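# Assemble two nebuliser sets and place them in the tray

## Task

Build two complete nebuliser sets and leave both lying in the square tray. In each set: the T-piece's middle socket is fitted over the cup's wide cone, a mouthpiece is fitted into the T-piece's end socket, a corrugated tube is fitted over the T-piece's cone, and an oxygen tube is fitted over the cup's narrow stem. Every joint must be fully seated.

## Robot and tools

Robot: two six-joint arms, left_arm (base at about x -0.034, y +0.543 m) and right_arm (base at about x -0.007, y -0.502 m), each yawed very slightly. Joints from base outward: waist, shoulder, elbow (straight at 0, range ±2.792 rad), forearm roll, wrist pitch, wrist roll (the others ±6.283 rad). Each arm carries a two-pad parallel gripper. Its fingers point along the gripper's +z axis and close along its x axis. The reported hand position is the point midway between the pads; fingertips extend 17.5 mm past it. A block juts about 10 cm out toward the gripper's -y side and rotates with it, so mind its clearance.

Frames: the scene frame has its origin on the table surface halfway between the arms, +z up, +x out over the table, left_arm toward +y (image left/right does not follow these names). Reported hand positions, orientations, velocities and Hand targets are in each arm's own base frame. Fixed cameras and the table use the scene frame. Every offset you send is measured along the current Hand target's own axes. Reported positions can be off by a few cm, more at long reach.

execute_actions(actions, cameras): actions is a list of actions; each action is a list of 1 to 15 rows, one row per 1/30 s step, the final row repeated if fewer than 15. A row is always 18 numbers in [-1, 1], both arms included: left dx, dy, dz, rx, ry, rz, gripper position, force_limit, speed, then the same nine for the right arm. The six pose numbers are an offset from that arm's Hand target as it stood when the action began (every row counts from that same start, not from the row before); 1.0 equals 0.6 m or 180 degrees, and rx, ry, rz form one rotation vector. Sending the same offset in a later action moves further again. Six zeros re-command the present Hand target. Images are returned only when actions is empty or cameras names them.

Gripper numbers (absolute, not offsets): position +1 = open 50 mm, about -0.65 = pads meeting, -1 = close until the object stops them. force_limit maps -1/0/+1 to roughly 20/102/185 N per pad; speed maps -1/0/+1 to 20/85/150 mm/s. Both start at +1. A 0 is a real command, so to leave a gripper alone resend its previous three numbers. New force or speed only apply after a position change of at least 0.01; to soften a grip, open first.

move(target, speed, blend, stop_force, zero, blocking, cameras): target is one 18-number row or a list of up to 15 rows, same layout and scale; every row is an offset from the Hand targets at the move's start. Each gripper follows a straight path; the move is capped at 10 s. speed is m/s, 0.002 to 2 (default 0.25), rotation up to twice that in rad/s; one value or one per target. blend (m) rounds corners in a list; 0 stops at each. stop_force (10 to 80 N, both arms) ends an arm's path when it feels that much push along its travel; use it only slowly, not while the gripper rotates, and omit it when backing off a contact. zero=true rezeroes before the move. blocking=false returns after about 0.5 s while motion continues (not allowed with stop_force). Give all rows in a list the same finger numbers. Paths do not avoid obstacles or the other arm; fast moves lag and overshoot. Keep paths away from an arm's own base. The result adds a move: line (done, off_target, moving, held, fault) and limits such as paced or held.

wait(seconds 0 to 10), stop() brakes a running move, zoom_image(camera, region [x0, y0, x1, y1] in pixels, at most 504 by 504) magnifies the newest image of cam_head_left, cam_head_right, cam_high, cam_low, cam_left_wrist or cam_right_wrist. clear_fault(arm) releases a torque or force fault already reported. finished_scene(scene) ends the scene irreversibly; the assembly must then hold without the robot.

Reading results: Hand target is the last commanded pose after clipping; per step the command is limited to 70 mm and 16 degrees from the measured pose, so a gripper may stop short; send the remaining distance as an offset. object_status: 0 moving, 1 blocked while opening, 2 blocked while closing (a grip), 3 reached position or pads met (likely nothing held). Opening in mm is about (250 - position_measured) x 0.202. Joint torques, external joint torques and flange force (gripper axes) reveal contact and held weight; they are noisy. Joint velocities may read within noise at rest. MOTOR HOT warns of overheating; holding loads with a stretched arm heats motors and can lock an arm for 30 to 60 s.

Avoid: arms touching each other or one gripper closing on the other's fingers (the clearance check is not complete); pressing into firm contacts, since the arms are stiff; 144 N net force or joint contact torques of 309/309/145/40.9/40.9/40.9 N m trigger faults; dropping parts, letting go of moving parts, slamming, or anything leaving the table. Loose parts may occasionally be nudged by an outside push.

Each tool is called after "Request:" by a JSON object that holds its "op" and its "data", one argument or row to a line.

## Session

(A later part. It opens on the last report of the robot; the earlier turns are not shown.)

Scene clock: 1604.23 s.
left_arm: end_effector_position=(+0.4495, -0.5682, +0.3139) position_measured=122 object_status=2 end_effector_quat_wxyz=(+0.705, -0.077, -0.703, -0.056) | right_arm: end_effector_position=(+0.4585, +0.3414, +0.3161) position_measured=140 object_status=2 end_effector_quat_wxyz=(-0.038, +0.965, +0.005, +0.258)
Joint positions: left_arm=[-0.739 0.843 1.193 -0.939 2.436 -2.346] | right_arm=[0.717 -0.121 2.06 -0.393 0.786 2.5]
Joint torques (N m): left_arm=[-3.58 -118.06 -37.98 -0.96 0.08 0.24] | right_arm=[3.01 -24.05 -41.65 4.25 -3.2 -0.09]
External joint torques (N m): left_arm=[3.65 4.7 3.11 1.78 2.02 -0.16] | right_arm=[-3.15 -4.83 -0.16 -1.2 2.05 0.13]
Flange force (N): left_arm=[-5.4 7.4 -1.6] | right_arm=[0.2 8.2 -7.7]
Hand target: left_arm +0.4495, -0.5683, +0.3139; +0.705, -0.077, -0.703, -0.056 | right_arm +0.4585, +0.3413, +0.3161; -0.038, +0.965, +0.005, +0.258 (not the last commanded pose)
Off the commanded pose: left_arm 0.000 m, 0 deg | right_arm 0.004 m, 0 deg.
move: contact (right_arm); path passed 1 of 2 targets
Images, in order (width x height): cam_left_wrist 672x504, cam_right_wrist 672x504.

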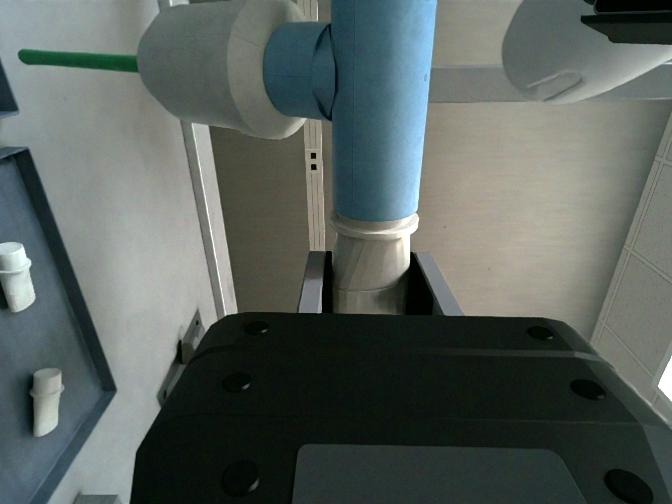

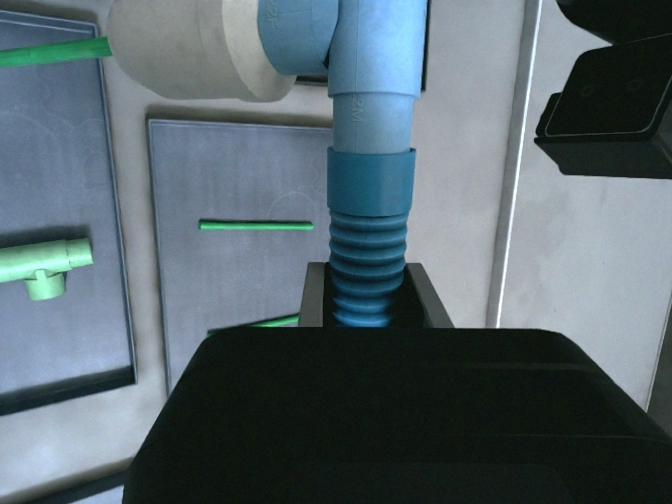

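Request:
{"op": "move", "data": {
  "target": [0,0,0,0,0,0,-1,-0.3,-0.6,0,-0.04,0,0,0,0,-1,-0.2,-0.4],
  "speed": 0.02,
  "stop_force": 45,
  "cameras": ["cam_right_wrist","cam_left_wrist"]
}}

Request:
{"op": "zoom_image", "data": {
  "camera": "cam_right_wrist",
  "region": [300, 0, 460, 200]
}}

Request:
{"op": "zoom_image", "data": {
  "camera": "cam_left_wrist",
  "region": [300, 120, 460, 280]
}}

Scene clock: 1617.87 s.
left_arm: end_effector_position=(+0.4495, -0.5682, +0.3139) position_measured=122 object_status=2 end_effector_quat_wxyz=(+0.705, -0.077, -0.703, -0.056) | right_arm: end_effector_position=(+0.4582, +0.3497, +0.3165) position_measured=140 object_status=2 end_effector_quat_wxyz=(-0.037, +0.965, +0.005, +0.258)
Joint positions: left_arm=[-0.739 0.843 1.193 -0.939 2.436 -2.346] | right_arm=[0.732 -0.112 2.051 -0.401 0.791 2.518]
Joint torques (N m): left_arm=[-28.33 -114.09 -46.91 -8.09 -10.76 0.59] | right_arm=[27.07 -18.23 -56.61 10.57 -16.18 -0.01]
External joint torques (N m): left_arm=[28.43 1.25 12.27 8.9 12.85 -0.51] | right_arm=[-27.21 -11.79 14.85 -7.56 15.06 0.05]
Flange force (N): left_arm=[-5.6 58.9 5.1] | right_arm=[1.8 60.7 -14.9]
Hand target: left_arm +0.4495, -0.5683, +0.3139; +0.705, -0.077, -0.703, -0.056 | right_arm +0.4582, +0.3497, +0.3165; -0.037, +0.965, +0.005, +0.258 (not the last commanded pose)
Off the commanded pose: left_arm 0.000 m, 0 deg | right_arm 0.016 m, 0 deg.
move: contact (right_arm)
Images, in order (width x height): cam_left_wrist 672x504, cam_right_wrist 672x504.

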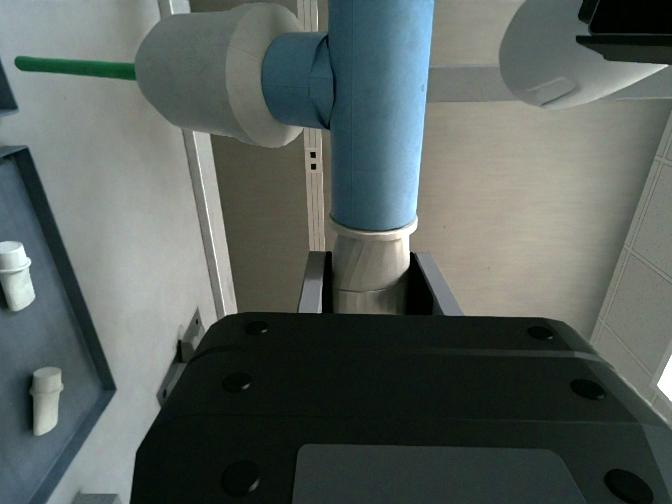

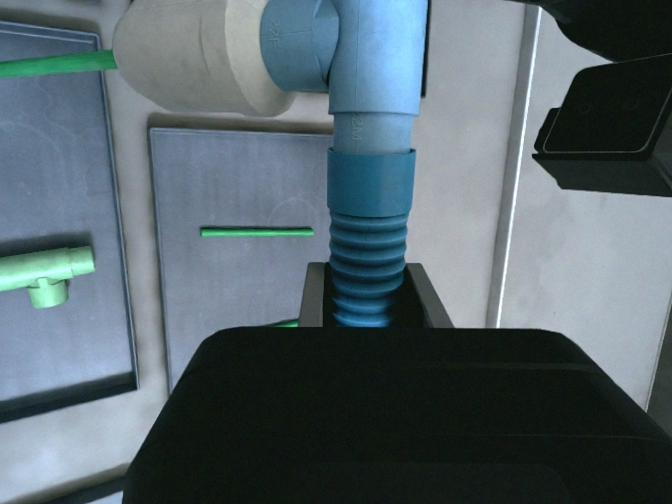

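Scaled by 2.520 from the camera's 672x504 image, which has a finer 960x720 frame.

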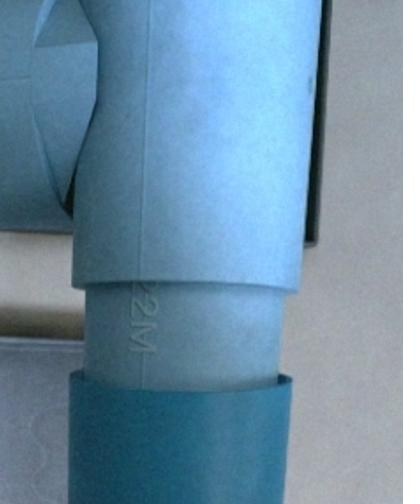

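Scaled by 3.150 from the camera's 672x504 image, which has a finer 960x720 frame.

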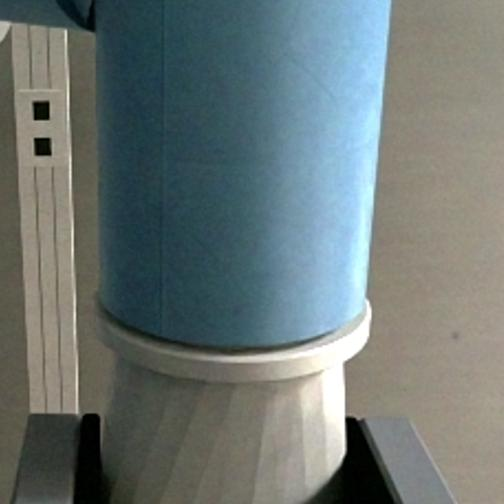

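Request:
{"op": "move", "data": {
  "target": [0,0,0,0,0,0,-1,-0.3,-0.6,0,-0.03,0.0008,0,0,0,-1,-0.2,-0.4],
  "speed": 0.015,
  "stop_force": 40,
  "cameras": ["cam_right_wrist","cam_left_wrist"]
}}

Request:
{"op": "zoom_image", "data": {
  "camera": "cam_right_wrist",
  "region": [300, 0, 460, 200]
}}

Request:
{"op": "zoom_image", "data": {
  "camera": "cam_left_wrist",
  "region": [300, 120, 460, 280]
}}

Scene clock: 1626.60 s.
left_arm: end_effector_position=(+0.4495, -0.5682, +0.3139) position_measured=126 object_status=2 end_effector_quat_wxyz=(+0.705, -0.077, -0.703, -0.056) | right_arm: end_effector_position=(+0.4579, +0.3677, +0.3174) position_measured=140 object_status=2 end_effector_quat_wxyz=(-0.037, +0.965, +0.005, +0.258)
Joint positions: left_arm=[-0.739 0.843 1.193 -0.939 2.436 -2.346] | right_arm=[0.761 -0.09 2.03 -0.415 0.801 2.553]
Joint torques (N m): left_arm=[-25.4 -110.07 -46.16 -6.9 -11.28 0.46] | right_arm=[28.48 -24.33 -58.97 10.51 -16.69 -0.3]
External joint torques (N m): left_arm=[25.69 -3.43 11.35 7.72 13.39 -0.39] | right_arm=[-28.63 -7.76 17.28 -7.56 15.6 0.34]
Flange force (N): left_arm=[0.1 56.9 9.3] | right_arm=[3.0 59.3 -7.7]
Hand target: left_arm +0.4495, -0.5683, +0.3139; +0.705, -0.077, -0.703, -0.056 | right_arm +0.4579, +0.3677, +0.3174; -0.037, +0.965, +0.005, +0.258
Off the commanded pose: left_arm 0.000 m, 0 deg | right_arm 0.000 m, 0 deg.
move: done
Images, in order (width x height): cam_left_wrist 672x504, cam_right_wrist 672x504.

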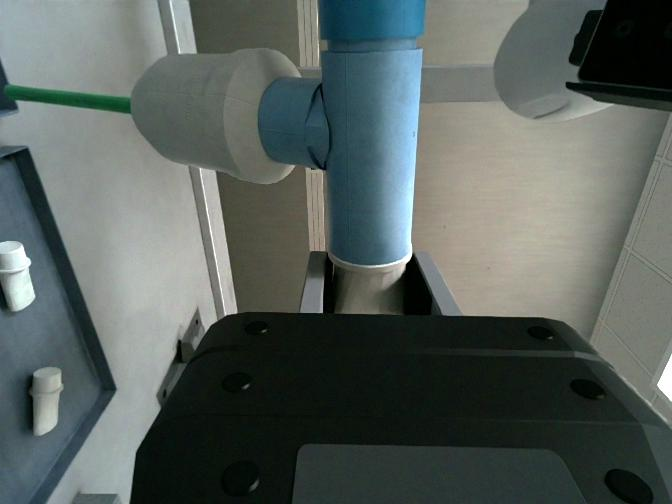

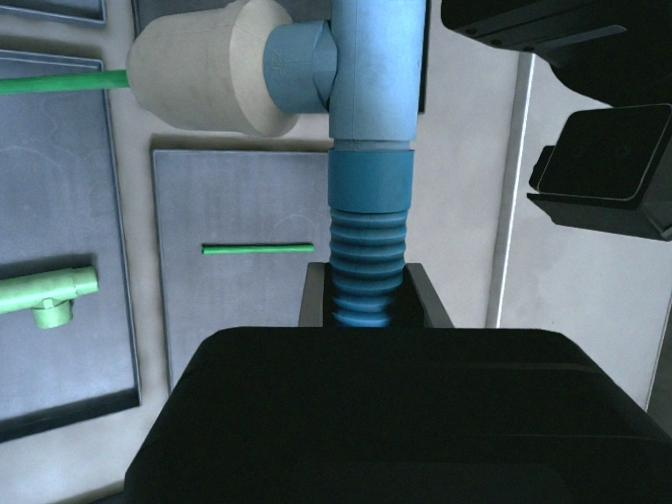

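Scaled by 2.520 from the camera's 672x504 image, which has a finer 960x720 frame.

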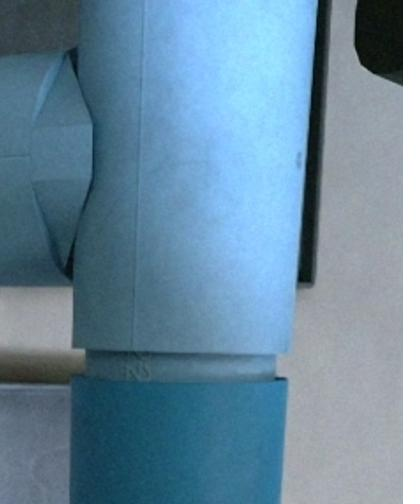

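Scaled by 3.150 from the camera's 672x504 image, which has a finer 960x720 frame.

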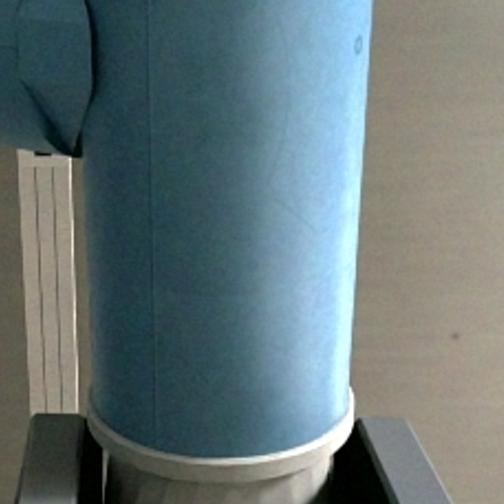

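Request:
{"op": "move", "data": {
  "target": [0,0,0,0,0,0,-1,-0.3,-0.6,0,-0.02,0.0005,0,0,0,-1,-0.2,-0.4],
  "speed": 0.015,
  "stop_force": 42,
  "cameras": ["cam_right_wrist","cam_left_wrist"]
}}

Request:
{"op": "zoom_image", "data": {
  "camera": "cam_right_wrist",
  "region": [300, 0, 460, 200]
}}

Request:
{"op": "zoom_image", "data": {
  "camera": "cam_left_wrist",
  "region": [300, 120, 460, 320]
}}

Scene clock: 1637.47 s.
left_arm: end_effector_position=(+0.4495, -0.5682, +0.3139) position_measured=126 object_status=2 end_effector_quat_wxyz=(+0.705, -0.077, -0.703, -0.056) | right_arm: end_effector_position=(+0.4578, +0.3762, +0.3177) position_measured=140 object_status=2 end_effector_quat_wxyz=(-0.037, +0.965, +0.005, +0.258)
Joint positions: left_arm=[-0.739 0.843 1.193 -0.939 2.436 -2.346] | right_arm=[0.775 -0.08 2.02 -0.422 0.806 2.569]
Joint torques (N m): left_arm=[-49.25 -107.2 -55.19 -13.75 -21.68 0.6] | right_arm=[51.47 -17.7 -73.28 16.22 -29.36 -0.34]
External joint torques (N m): left_arm=[49.16 -5.68 20.61 14.55 23.77 -0.52] | right_arm=[-51.58 -15.38 31.73 -13.3 28.3 0.38]
Flange force (N): left_arm=[-1.5 106.2 15.9] | right_arm=[5.0 108.8 -15.1]
Hand target: left_arm +0.4495, -0.5683, +0.3139; +0.705, -0.077, -0.703, -0.056 | right_arm +0.4578, +0.3762, +0.3177; -0.037, +0.965, +0.005, +0.258 (not the last commanded pose)
Off the commanded pose: left_arm 0.000 m, 0 deg | right_arm 0.003 m, 0 deg.
move: contact (right_arm)
Images, in order (width x height): cam_left_wrist 672x504, cam_right_wrist 672x504.

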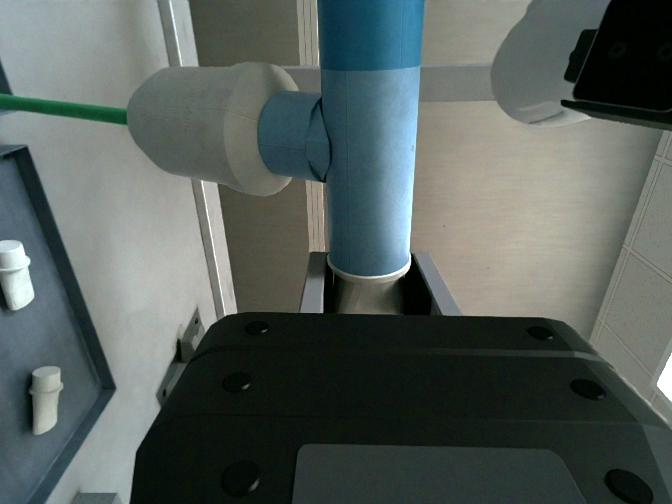

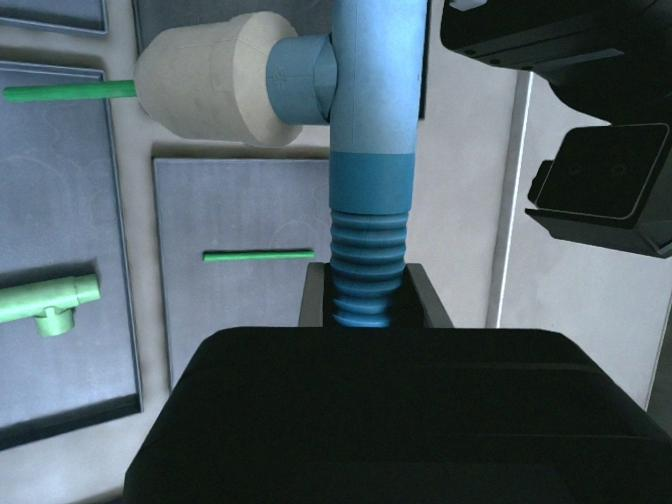

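Scaled by 2.520 from the camera's 672x504 image, which has a finer 960x720 frame.

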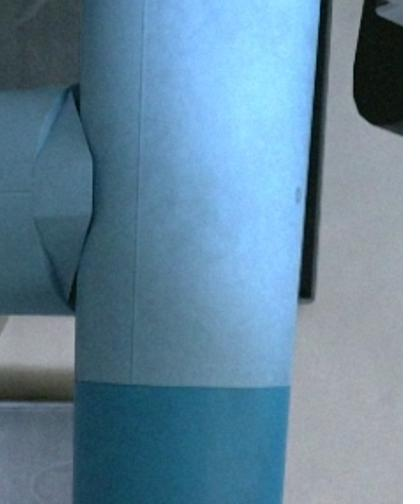

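Scaled by 2.520 from the camera's 672x504 image, which has a finer 960x720 frame.

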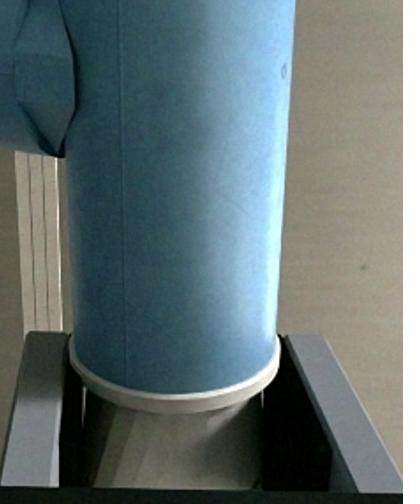

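Request:
{"op": "move", "data": {
  "target": [
    [0,0,0,0,0,0,-1,-0.3,-0.6,0,0.0015,0,0,0,0,-1,-0.2,-0.4],
    [0,0,0,0,0,0,1,-0.3,-0.6,0,0.0015,0,0,0,0,-1,-0.2,-0.4],
    [0,0,-0.1333,0,0,0,1,-0.3,-0.6,0,0.0015,0,0,0,0,-1,-0.2,-0.4]
  ],
  "speed": [0.05,0.1,0.2],
  "cameras": ["cam_right_wrist","cam_left_wrist","cam_low"]
}}

Scene clock: 1673.50 s.
left_arm: end_effector_position=(+0.5281, -0.5832, +0.3140) position_measured=3 object_status=3 end_effector_quat_wxyz=(+0.705, -0.077, -0.703, -0.056) | right_arm: end_effector_position=(+0.4578, +0.3753, +0.3177) position_measured=140 object_status=2 end_effector_quat_wxyz=(-0.037, +0.965, +0.005, +0.258)
Joint positions: left_arm=[-0.698 0.961 0.962 -1.016 2.53 -2.464] | right_arm=[0.773 -0.081 2.021 -0.421 0.806 2.568]
Joint torques (N m): left_arm=[1.84 -126.87 -37.21 1.06 1.39 -0.07] | right_arm=[-1.88 -31.52 -40.67 2.71 -0.99 0.05]
External joint torques (N m): left_arm=[-2.43 4.2 0.45 -0.4 0.42 0.14] | right_arm=[1.64 -1.22 -0.95 0.21 -0.07 -0.01]
Flange force (N): left_arm=[-2.7 -5.2 -5.1] | right_arm=[-1.2 -2.0 -3.0]
Hand target: left_arm +0.5281, -0.5832, +0.3140; +0.705, -0.077, -0.703, -0.056 | right_arm +0.4578, +0.3753, +0.3177; -0.037, +0.965, +0.005, +0.258
Off the commanded pose: left_arm 0.000 m, 0 deg | right_arm 0.000 m, 0 deg.
move: done
Images, in order (width x height): cam_low 672x504, cam_left_wrist 672x504, cam_right_wrist 672x504.

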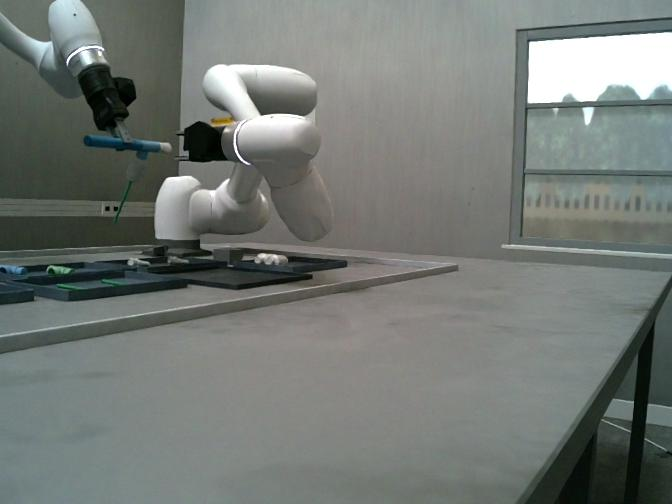

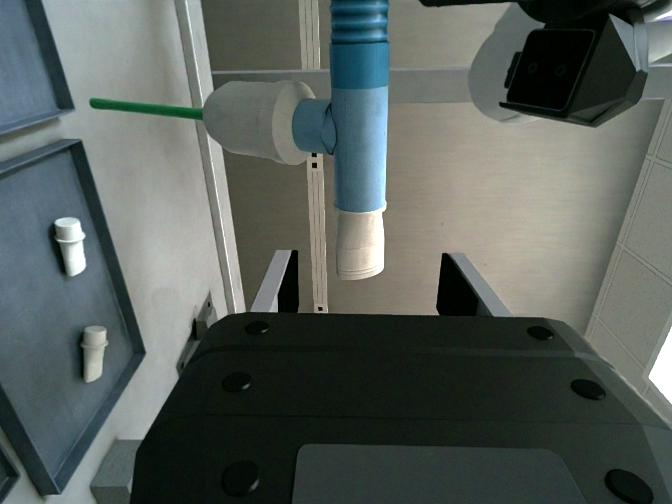

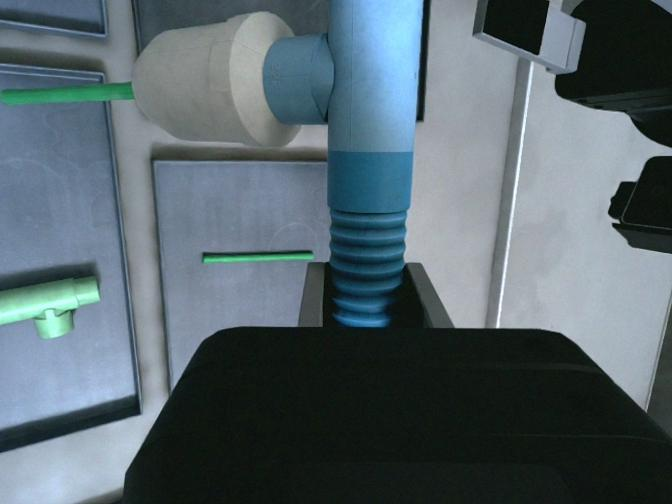

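Request:
{"op": "move", "data": {
  "target": [
    [-0.0875,0.6157,0.1975,-0.6724,-0.0533,0.6705,1,-0.3,-0.6,0,0,0,-0.024,-0.1671,0.0032,-1,-0.2,-0.4]
  ],
  "speed": 0.6,
  "cameras": ["cam_right_wrist","cam_left_wrist","cam_low","cam_head_left"]
}}

Scene clock: 1699.83 s.
left_arm: end_effector_position=(+0.4804, -0.1999, +0.2501) position_measured=3 object_status=3 end_effector_quat_wxyz=(+0.000, +1.000, +0.000, +0.000) | right_arm: end_effector_position=(+0.4578, +0.3753, +0.3177) position_measured=140 object_status=2 end_effector_quat_wxyz=(+0.000, +1.000, +0.000, -0.001)
Joint positions: left_arm=[-0.46 0.016 1.982 -0.001 1.142 1.111] | right_arm=[0.628 0.091 1.773 0.002 1.28 2.199]
Joint torques (N m): left_arm=[1.14 -44.58 -40.62 4.21 -0.4 -0.06] | right_arm=[-2.18 -50.87 -40.82 4.02 0.15 0.01]
External joint torques (N m): left_arm=[-1.3 3.46 1.06 -0.21 0.41 0.06] | right_arm=[2.13 -1.01 -1.29 0.23 -0.19 -0.01]
Flange force (N): left_arm=[2.5 3.6 3.0] | right_arm=[-1.6 -3.3 -1.9]
Hand target: left_arm +0.4804, -0.1999, +0.2501; +0.000, +1.000, +0.000, +0.000 | right_arm +0.4578, +0.3753, +0.3177; +0.000, +1.000, +0.000, -0.001
Off the commanded pose: left_arm 0.000 m, 0 deg | right_arm 0.000 m, 0 deg.
move: done
Images, in order (width x height): cam_head_left 672x504, cam_low 672x504, cam_left_wrist 672x504, cam_right_wrist 672x504.

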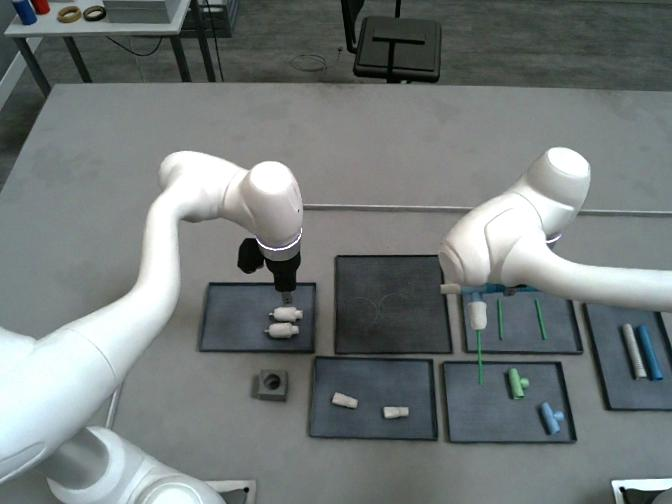

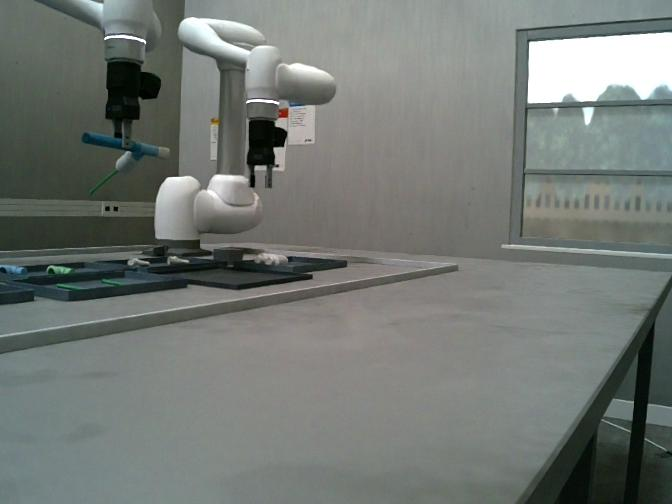

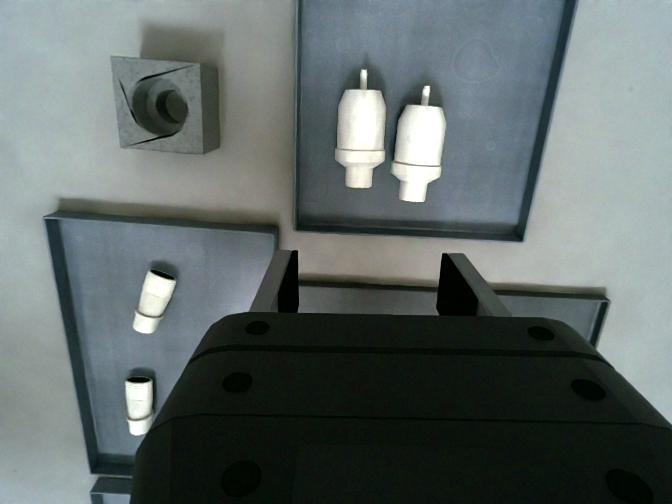

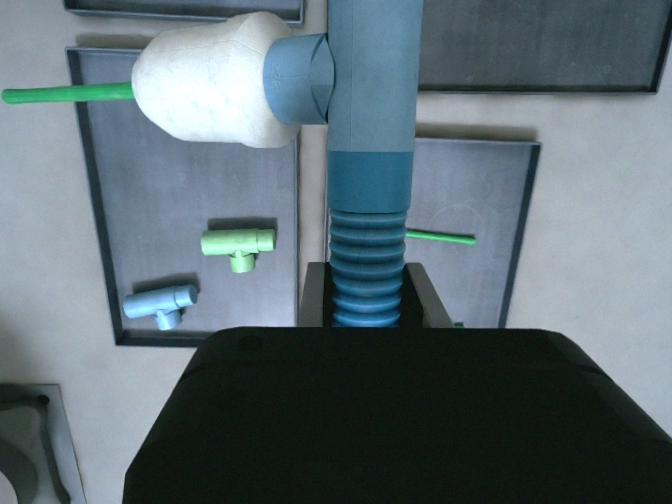

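Request:
{"op": "zoom_image", "data": {
  "camera": "cam_low",
  "region": [60, 90, 200, 210]
}}

Request:
{"op": "zoom_image", "data": {
  "camera": "cam_head_left",
  "region": [420, 260, 540, 400]
}}

Scaled by 3.600 from the camera's 672x504 image, which has a finer 960x720 frame.

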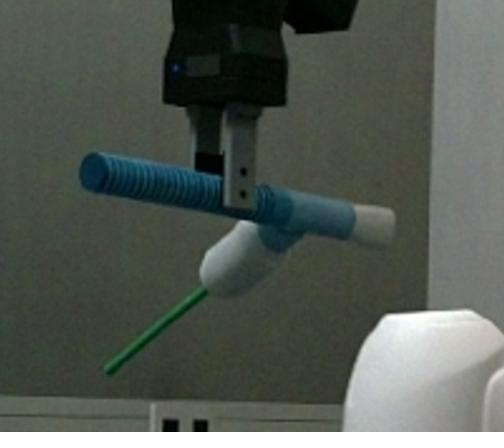

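Scaled by 3.600 from the camera's 672x504 image, which has a finer 960x720 frame.

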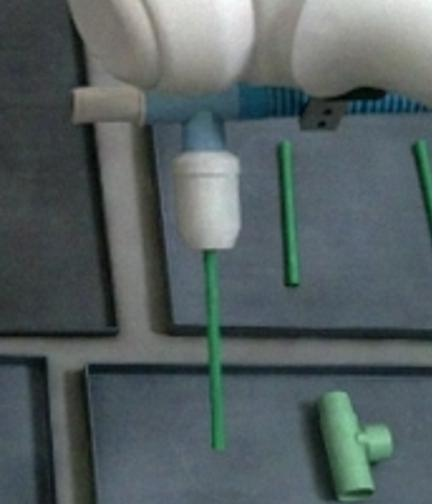

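Request:
{"op": "move", "data": {
  "target": [0,0,0,0,0,0,1,-0.3,-0.6,0.237,-0.3328,0.0295,0,0,0,-1,-0.2,-0.4],
  "speed": 0.35,
  "cameras": ["cam_right_wrist","cam_head_left","cam_high"]
}}

Scene clock: 1785.90 s.
left_arm: end_effector_position=(+0.4804, -0.1999, +0.2501) position_measured=3 object_status=3 end_effector_quat_wxyz=(+0.000, +1.000, +0.000, +0.000) | right_arm: end_effector_position=(+0.6001, +0.5748, +0.2996) position_measured=140 object_status=2 end_effector_quat_wxyz=(+0.000, +1.000, +0.000, -0.001)
Joint positions: left_arm=[-0.46 0.017 1.982 -0.001 1.142 1.111] | right_arm=[0.722 0.475 1.301 0.002 1.368 2.293]
Joint torques (N m): left_arm=[1.68 -43.43 -39.88 4.26 -0.4 -0.15] | right_arm=[-2.08 -92.03 -42.12 4.18 0.13 0.01]
External joint torques (N m): left_arm=[-1.49 2.31 0.42 -0.26 0.42 0.15] | right_arm=[1.57 -0.09 -1.07 0.16 -0.18 -0.01]
Flange force (N): left_arm=[1.7 3.5 1.4] | right_arm=[0.5 -3.1 -1.1]
Hand target: left_arm +0.4804, -0.1999, +0.2501; +0.000, +1.000, +0.000, +0.000 | right_arm +0.6001, +0.5748, +0.2995; +0.000, +1.000, +0.000, -0.001
Off the commanded pose: left_arm 0.000 m, 0 deg | right_arm 0.000 m, 0 deg.
move: done
Images, in order (width x height): cam_head_left 672x504, cam_high 672x504, cam_right_wrist 672x504.

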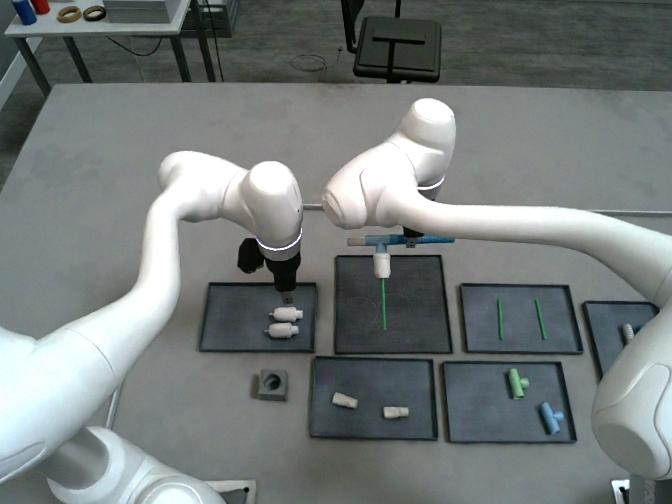

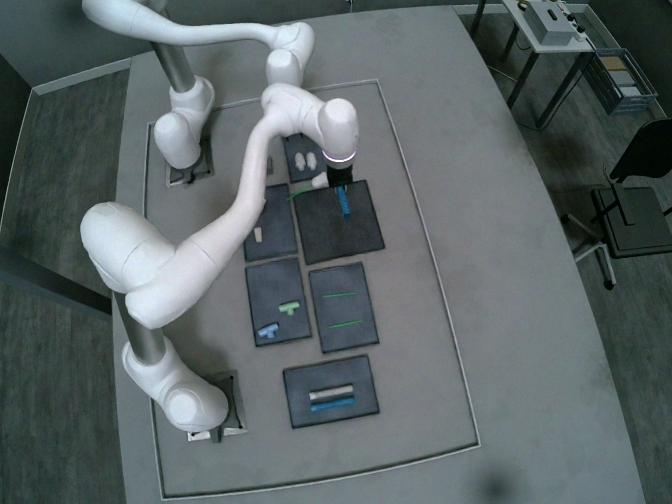

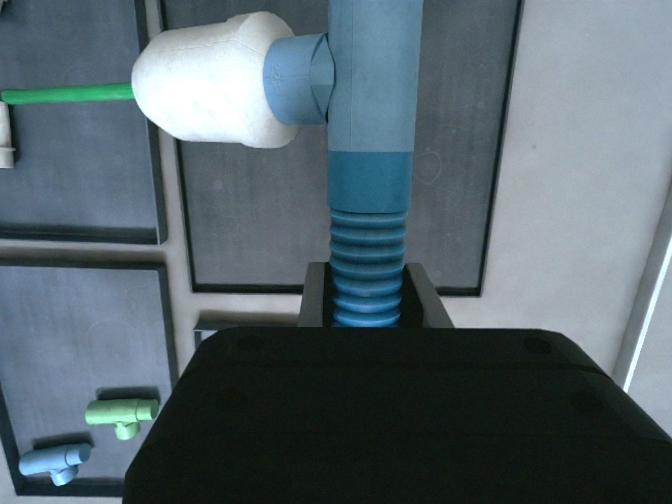

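Request:
{"op": "move", "data": {
  "target": [0,0,0,0,0,0,1,-0.3,-0.6,0.1645,0.008,0.2493,0,-0.1444,0,-1,-0.2,-0.4],
  "speed": 0.3,
  "cameras": ["cam_right_wrist","cam_head_left","cam_low","cam_head_right"]
}}

Request:
{"op": "zoom_image", "data": {
  "camera": "cam_low",
  "region": [120, 150, 330, 290]
}}

Scene clock: 1805.80 s.
left_arm: end_effector_position=(+0.4804, -0.1999, +0.2501) position_measured=3 object_status=3 end_effector_quat_wxyz=(+0.000, +1.000, +0.000, +0.000) | right_arm: end_effector_position=(+0.6984, +0.5699, +0.1498) position_measured=140 object_status=2 end_effector_quat_wxyz=(+0.000, +0.974, +0.000, -0.226)
Joint positions: left_arm=[-0.46 0.017 1.982 -0.001 1.142 1.111] | right_arm=[0.569 0.849 0.997 0.242 1.684 2.121]
Joint torques (N m): left_arm=[1.66 -43.35 -39.94 4.28 -0.43 -0.17] | right_arm=[-2.27 -122.01 -40.4 4.7 1.38 -0.01]
External joint torques (N m): left_arm=[-1.63 2.12 0.32 -0.26 0.44 0.17] | right_arm=[2.07 0.5 -1.08 0.16 -0.27 -0.02]
Flange force (N): left_arm=[1.4 3.6 1.1] | right_arm=[1.9 -4.2 -1.3]
Hand target: left_arm +0.4804, -0.1999, +0.2501; +0.000, +1.000, +0.000, +0.000 | right_arm +0.6984, +0.5699, +0.1497; +0.000, +0.974, +0.000, -0.226
Off the commanded pose: left_arm 0.000 m, 0 deg | right_arm 0.000 m, 0 deg.
move: done
Images, in order (width x height): cam_head_left 672x504, cam_head_right 672x504, cam_low 672x504, cam_right_wrist 672x504.

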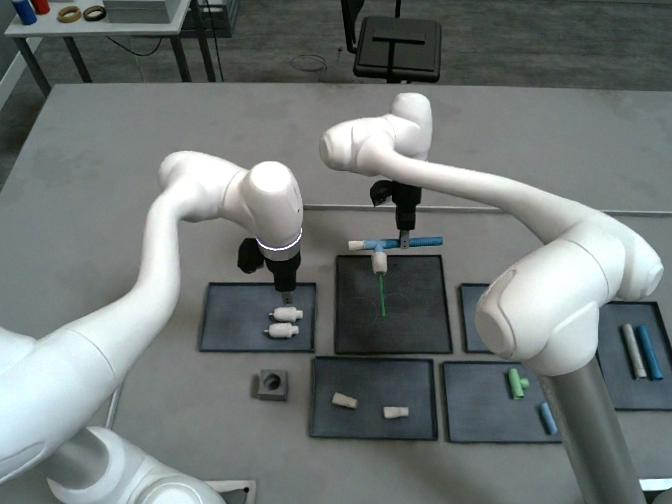

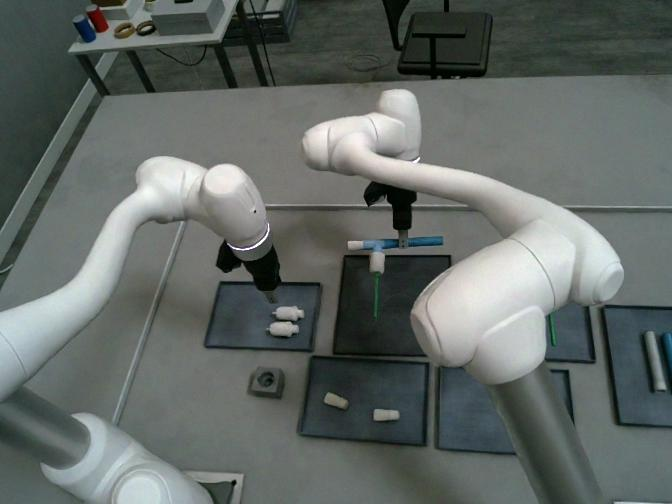

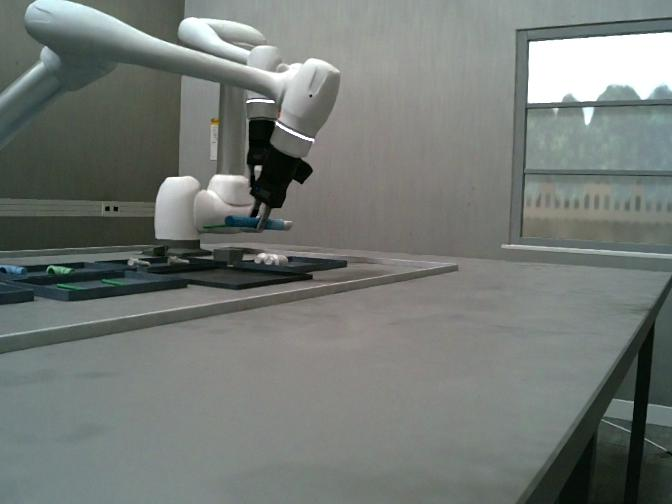

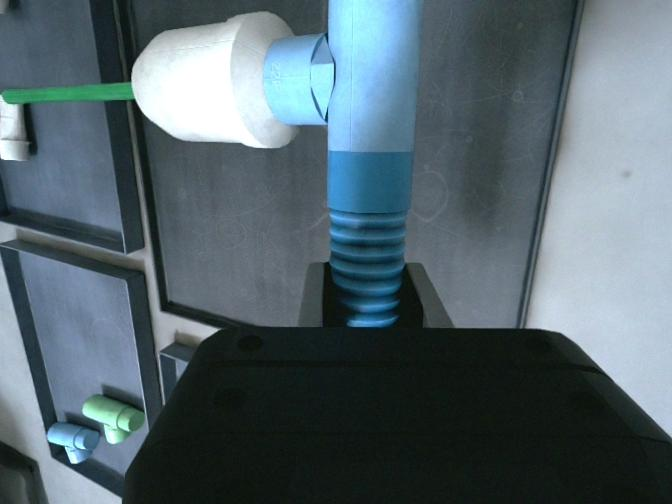

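Scaled by 2.400 from the camera's 672x504 image, which has a finer 960x720 frame.

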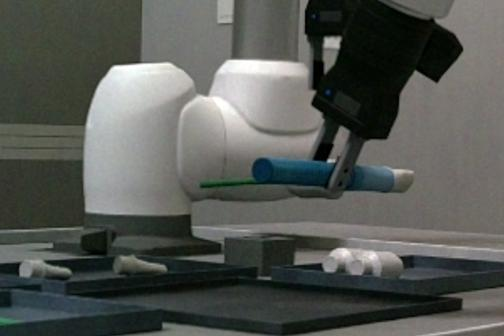

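Request:
{"op": "move", "data": {
  "target": [0,0,0,0,0,0,1,-0.3,-0.6,0.0731,0,0.1498,0,0,0,-1,-0.2,-0.4],
  "speed": 0.15
}}

Request:
{"op": "move", "data": {
  "target": [0,0,0,0,0,0,1,-0.3,-0.6,0.0161,0,0.033,0,0,0,-1,-0.2,-0.4],
  "speed": 0.01,
  "stop_force": 10,
  "cameras": ["cam_right_wrist","cam_head_left","cam_low"]
}}

Request:
{"op": "zoom_image", "data": {
  "camera": "cam_low",
  "region": [160, 200, 330, 300]
}}

Scene clock: 1814.93 s.
left_arm: end_effector_position=(+0.4804, -0.1999, +0.2501) position_measured=3 object_status=3 end_effector_quat_wxyz=(+0.000, +1.000, +0.000, +0.000) | right_arm: end_effector_position=(+0.6981, +0.5699, +0.0497) position_measured=140 object_status=2 end_effector_quat_wxyz=(+0.000, +0.974, +0.000, -0.226)
Joint positions: left_arm=[-0.46 0.017 1.982 -0.001 1.142 1.111] | right_arm=[0.569 0.911 1.068 0.24 1.555 2.089]
Joint torques (N m): left_arm=[1.56 -43.46 -39.98 4.24 -0.37 -0.12] | right_arm=[-2.21 -123.73 -38.65 4.47 1.39 -0.03]
External joint torques (N m): left_arm=[-1.69 2.38 0.42 -0.24 0.39 0.12] | right_arm=[1.38 -0.92 -1.27 0.19 -0.25 -0.01]
Flange force (N): left_arm=[1.6 3.9 1.5] | right_arm=[0.5 -2.5 -1.4]
Hand target: left_arm +0.4804, -0.1999, +0.2501; +0.000, +1.000, +0.000, +0.000 | right_arm +0.6982, +0.5699, +0.0497; +0.000, +0.974, +0.000, -0.226
Off the commanded pose: left_arm 0.000 m, 0 deg | right_arm 0.000 m, 0 deg.
move: done

Scene clock: 1816.90 s.
left_arm: end_effector_position=(+0.4804, -0.1999, +0.2501) position_measured=3 object_status=3 end_effector_quat_wxyz=(+0.000, +1.000, +0.000, +0.000) | right_arm: end_effector_position=(+0.6981, +0.5699, +0.0359) position_measured=140 object_status=2 end_effector_quat_wxyz=(+0.000, +0.974, +0.000, -0.226)
Joint positions: left_arm=[-0.46 0.017 1.982 -0.001 1.142 1.111] | right_arm=[0.569 0.921 1.075 0.24 1.538 2.085]
Joint torques (N m): left_arm=[1.54 -43.11 -39.84 4.23 -0.38 -0.11] | right_arm=[0.2 -112.28 -34.19 3.58 -1.02 0.49]
External joint torques (N m): left_arm=[-1.81 2.28 0.44 -0.25 0.4 0.11] | right_arm=[0.03 -11.71 -5.1 1.01 2.15 -0.53]
Flange force (N): left_arm=[1.3 4.1 1.4] | right_arm=[-5.5 0.2 -12.5]
Hand target: left_arm +0.4804, -0.1999, +0.2501; +0.000, +1.000, +0.000, +0.000 | right_arm +0.6981, +0.5699, +0.0360; +0.000, +0.974, +0.000, -0.226 (not the last commanded pose)
Off the commanded pose: left_arm 0.000 m, 0 deg | right_arm 0.008 m, 0 deg.
move: contact (right_arm)
Images, in order (width x height): cam_head_left 672x504, cam_low 672x504, cam_right_wrist 672x504.

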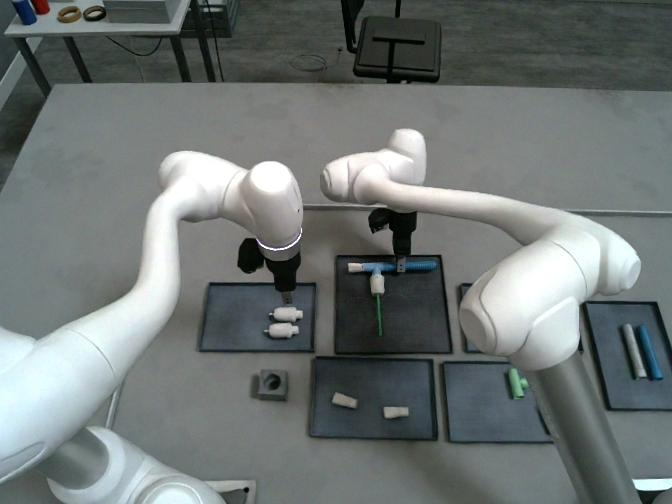

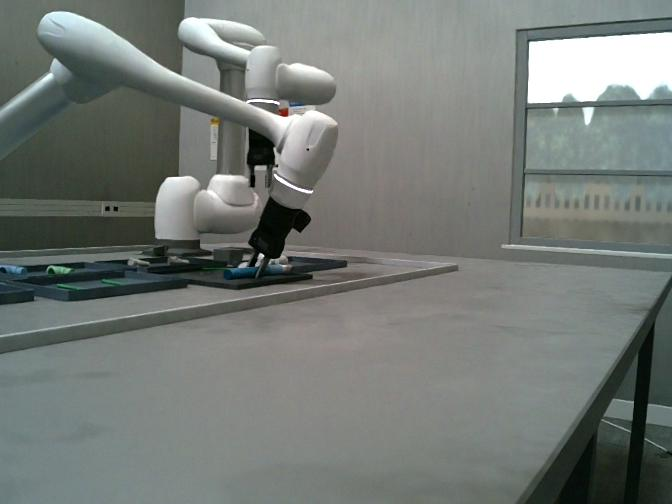

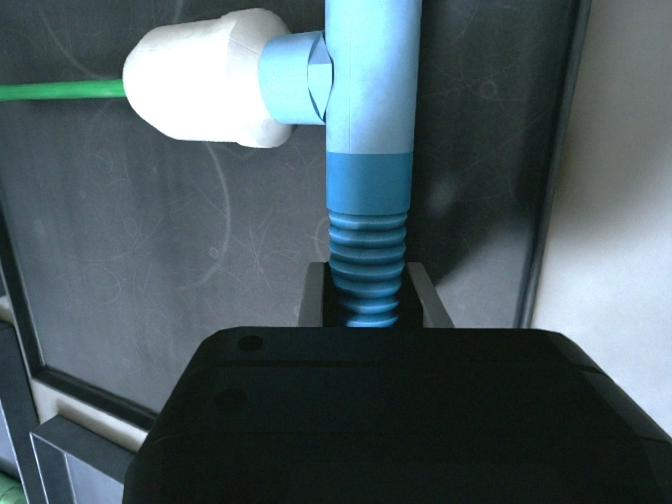

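Scaled by 2.965 from the camera's 672x504 image, which has a finer 960x720 frame.

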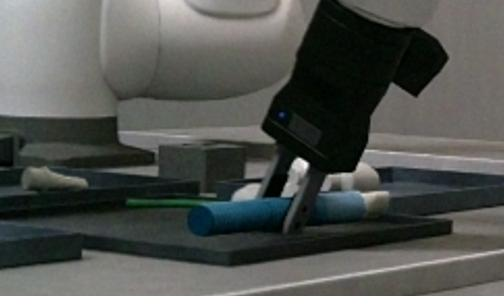

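Request:
{"op": "move", "data": {
  "target": [0,0,0,0,0,0,1,-0.3,-0.6,-0.0033,0,0.0003,0,0.0778,0,-1,-0.2,-0.4],
  "speed": 0.08,
  "cameras": ["cam_right_wrist","cam_low"]
}}

Request:
{"op": "zoom_image", "data": {
  "camera": "cam_low",
  "region": [160, 200, 330, 300]
}}

Scene clock: 1836.30 s.
left_arm: end_effector_position=(+0.4804, -0.1999, +0.2501) position_measured=3 object_status=3 end_effector_quat_wxyz=(+0.000, +1.000, +0.000, +0.000) | right_arm: end_effector_position=(+0.6963, +0.5699, +0.0367) position_measured=140 object_status=2 end_effector_quat_wxyz=(+0.000, +0.994, +0.000, -0.106)
Joint positions: left_arm=[-0.46 0.017 1.982 -0.001 1.142 1.111] | right_arm=[0.609 0.814 1.235 0.126 1.269 2.132]
Joint torques (N m): left_arm=[1.78 -43.09 -39.82 4.22 -0.41 -0.12] | right_arm=[-3.74 -107.41 -34.82 2.6 -0.89 0.31]
External joint torques (N m): left_arm=[-1.79 1.94 0.28 -0.22 0.43 0.12] | right_arm=[4.01 -8.45 -3.81 1.62 1.39 -0.32]
Flange force (N): left_arm=[1.0 3.9 0.9] | right_arm=[-4.5 -3.3 -9.5]
Hand target: left_arm +0.4804, -0.1999, +0.2501; +0.000, +1.000, +0.000, +0.000 | right_arm +0.6963, +0.5699, +0.0367; +0.000, +0.994, +0.000, -0.106
Off the commanded pose: left_arm 0.000 m, 0 deg | right_arm 0.000 m, 0 deg.
move: done
Images, in order (width x height): cam_low 672x504, cam_right_wrist 672x504.

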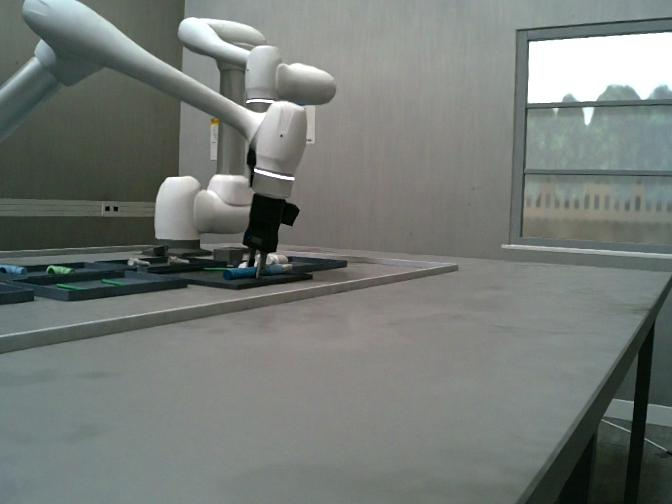

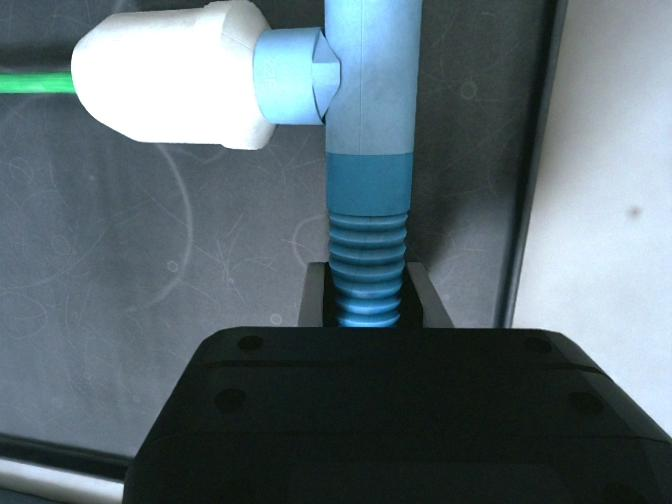

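Scaled by 2.965 from the camera's 672x504 image, which has a finer 960x720 frame.

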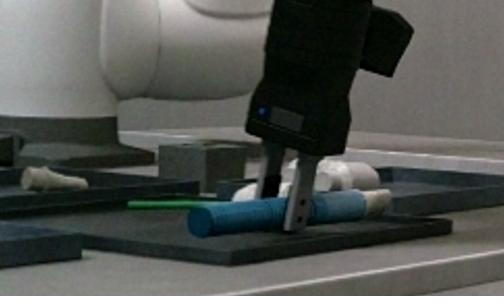

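Request:
{"op": "move", "data": {
  "target": [0,0,0,0,0,0,1,-0.3,-0.6,0.0009,0,0.0146,0,0.0444,0,-1,-0.2,-0.4],
  "speed": 0.04,
  "cameras": ["cam_right_wrist","cam_low"]
}}

Request:
{"op": "zoom_image", "data": {
  "camera": "cam_low",
  "region": [160, 200, 330, 300]
}}

Scene clock: 1842.73 s.
left_arm: end_effector_position=(+0.4804, -0.1999, +0.2501) position_measured=3 object_status=3 end_effector_quat_wxyz=(+0.000, +1.000, +0.000, +0.000) | right_arm: end_effector_position=(+0.6950, +0.5699, +0.0280) position_measured=140 object_status=2 end_effector_quat_wxyz=(+0.000, +0.999, +0.000, -0.036)
Joint positions: left_arm=[-0.46 0.017 1.982 -0.001 1.142 1.111] | right_arm=[0.635 0.769 1.328 0.048 1.104 2.183]
Joint torques (N m): left_arm=[1.64 -43.26 -39.83 4.26 -0.42 -0.17] | right_arm=[-1.77 -102.18 -33.31 2.99 -0.73 0.24]
External joint torques (N m): left_arm=[-1.91 2.29 0.12 -0.25 0.43 0.17] | right_arm=[0.82 -9.95 -4.77 0.95 0.85 -0.24]
Flange force (N): left_arm=[1.7 4.3 1.0] | right_arm=[-1.5 -0.4 -11.6]
Hand target: left_arm +0.4804, -0.1999, +0.2501; +0.000, +1.000, +0.000, +0.000 | right_arm +0.6950, +0.5699, +0.0280; +0.000, +0.999, +0.000, -0.036
Off the commanded pose: left_arm 0.000 m, 0 deg | right_arm 0.000 m, 0 deg.
move: done
Images, in order (width x height): cam_low 672x504, cam_right_wrist 672x504.

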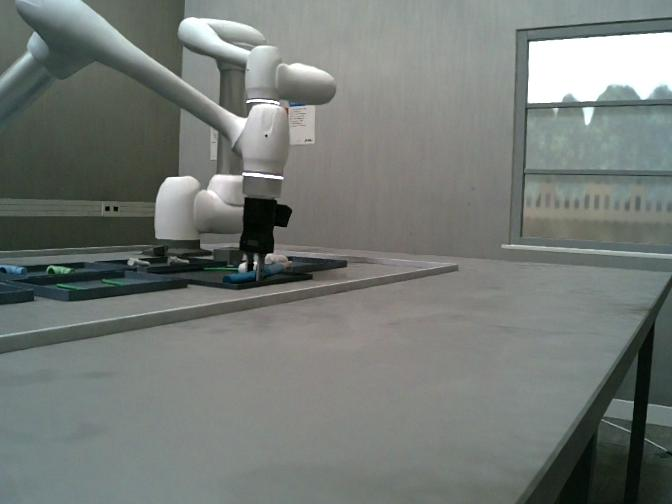

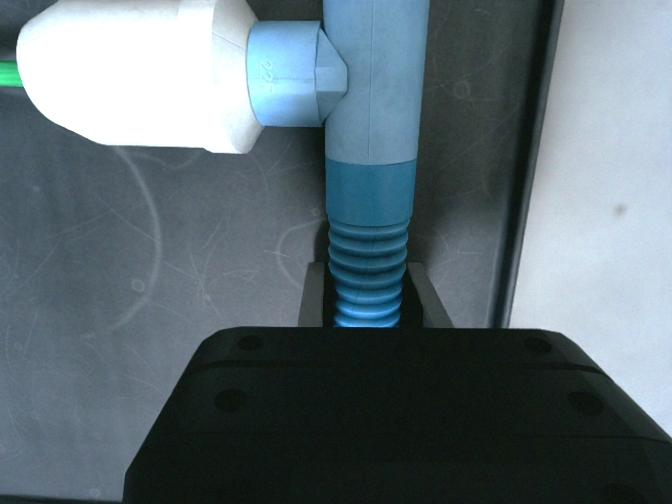

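Scaled by 2.965 from the camera's 672x504 image, which has a finer 960x720 frame.

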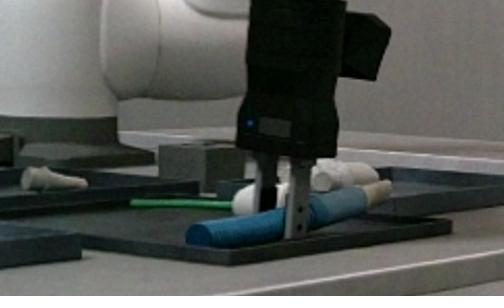

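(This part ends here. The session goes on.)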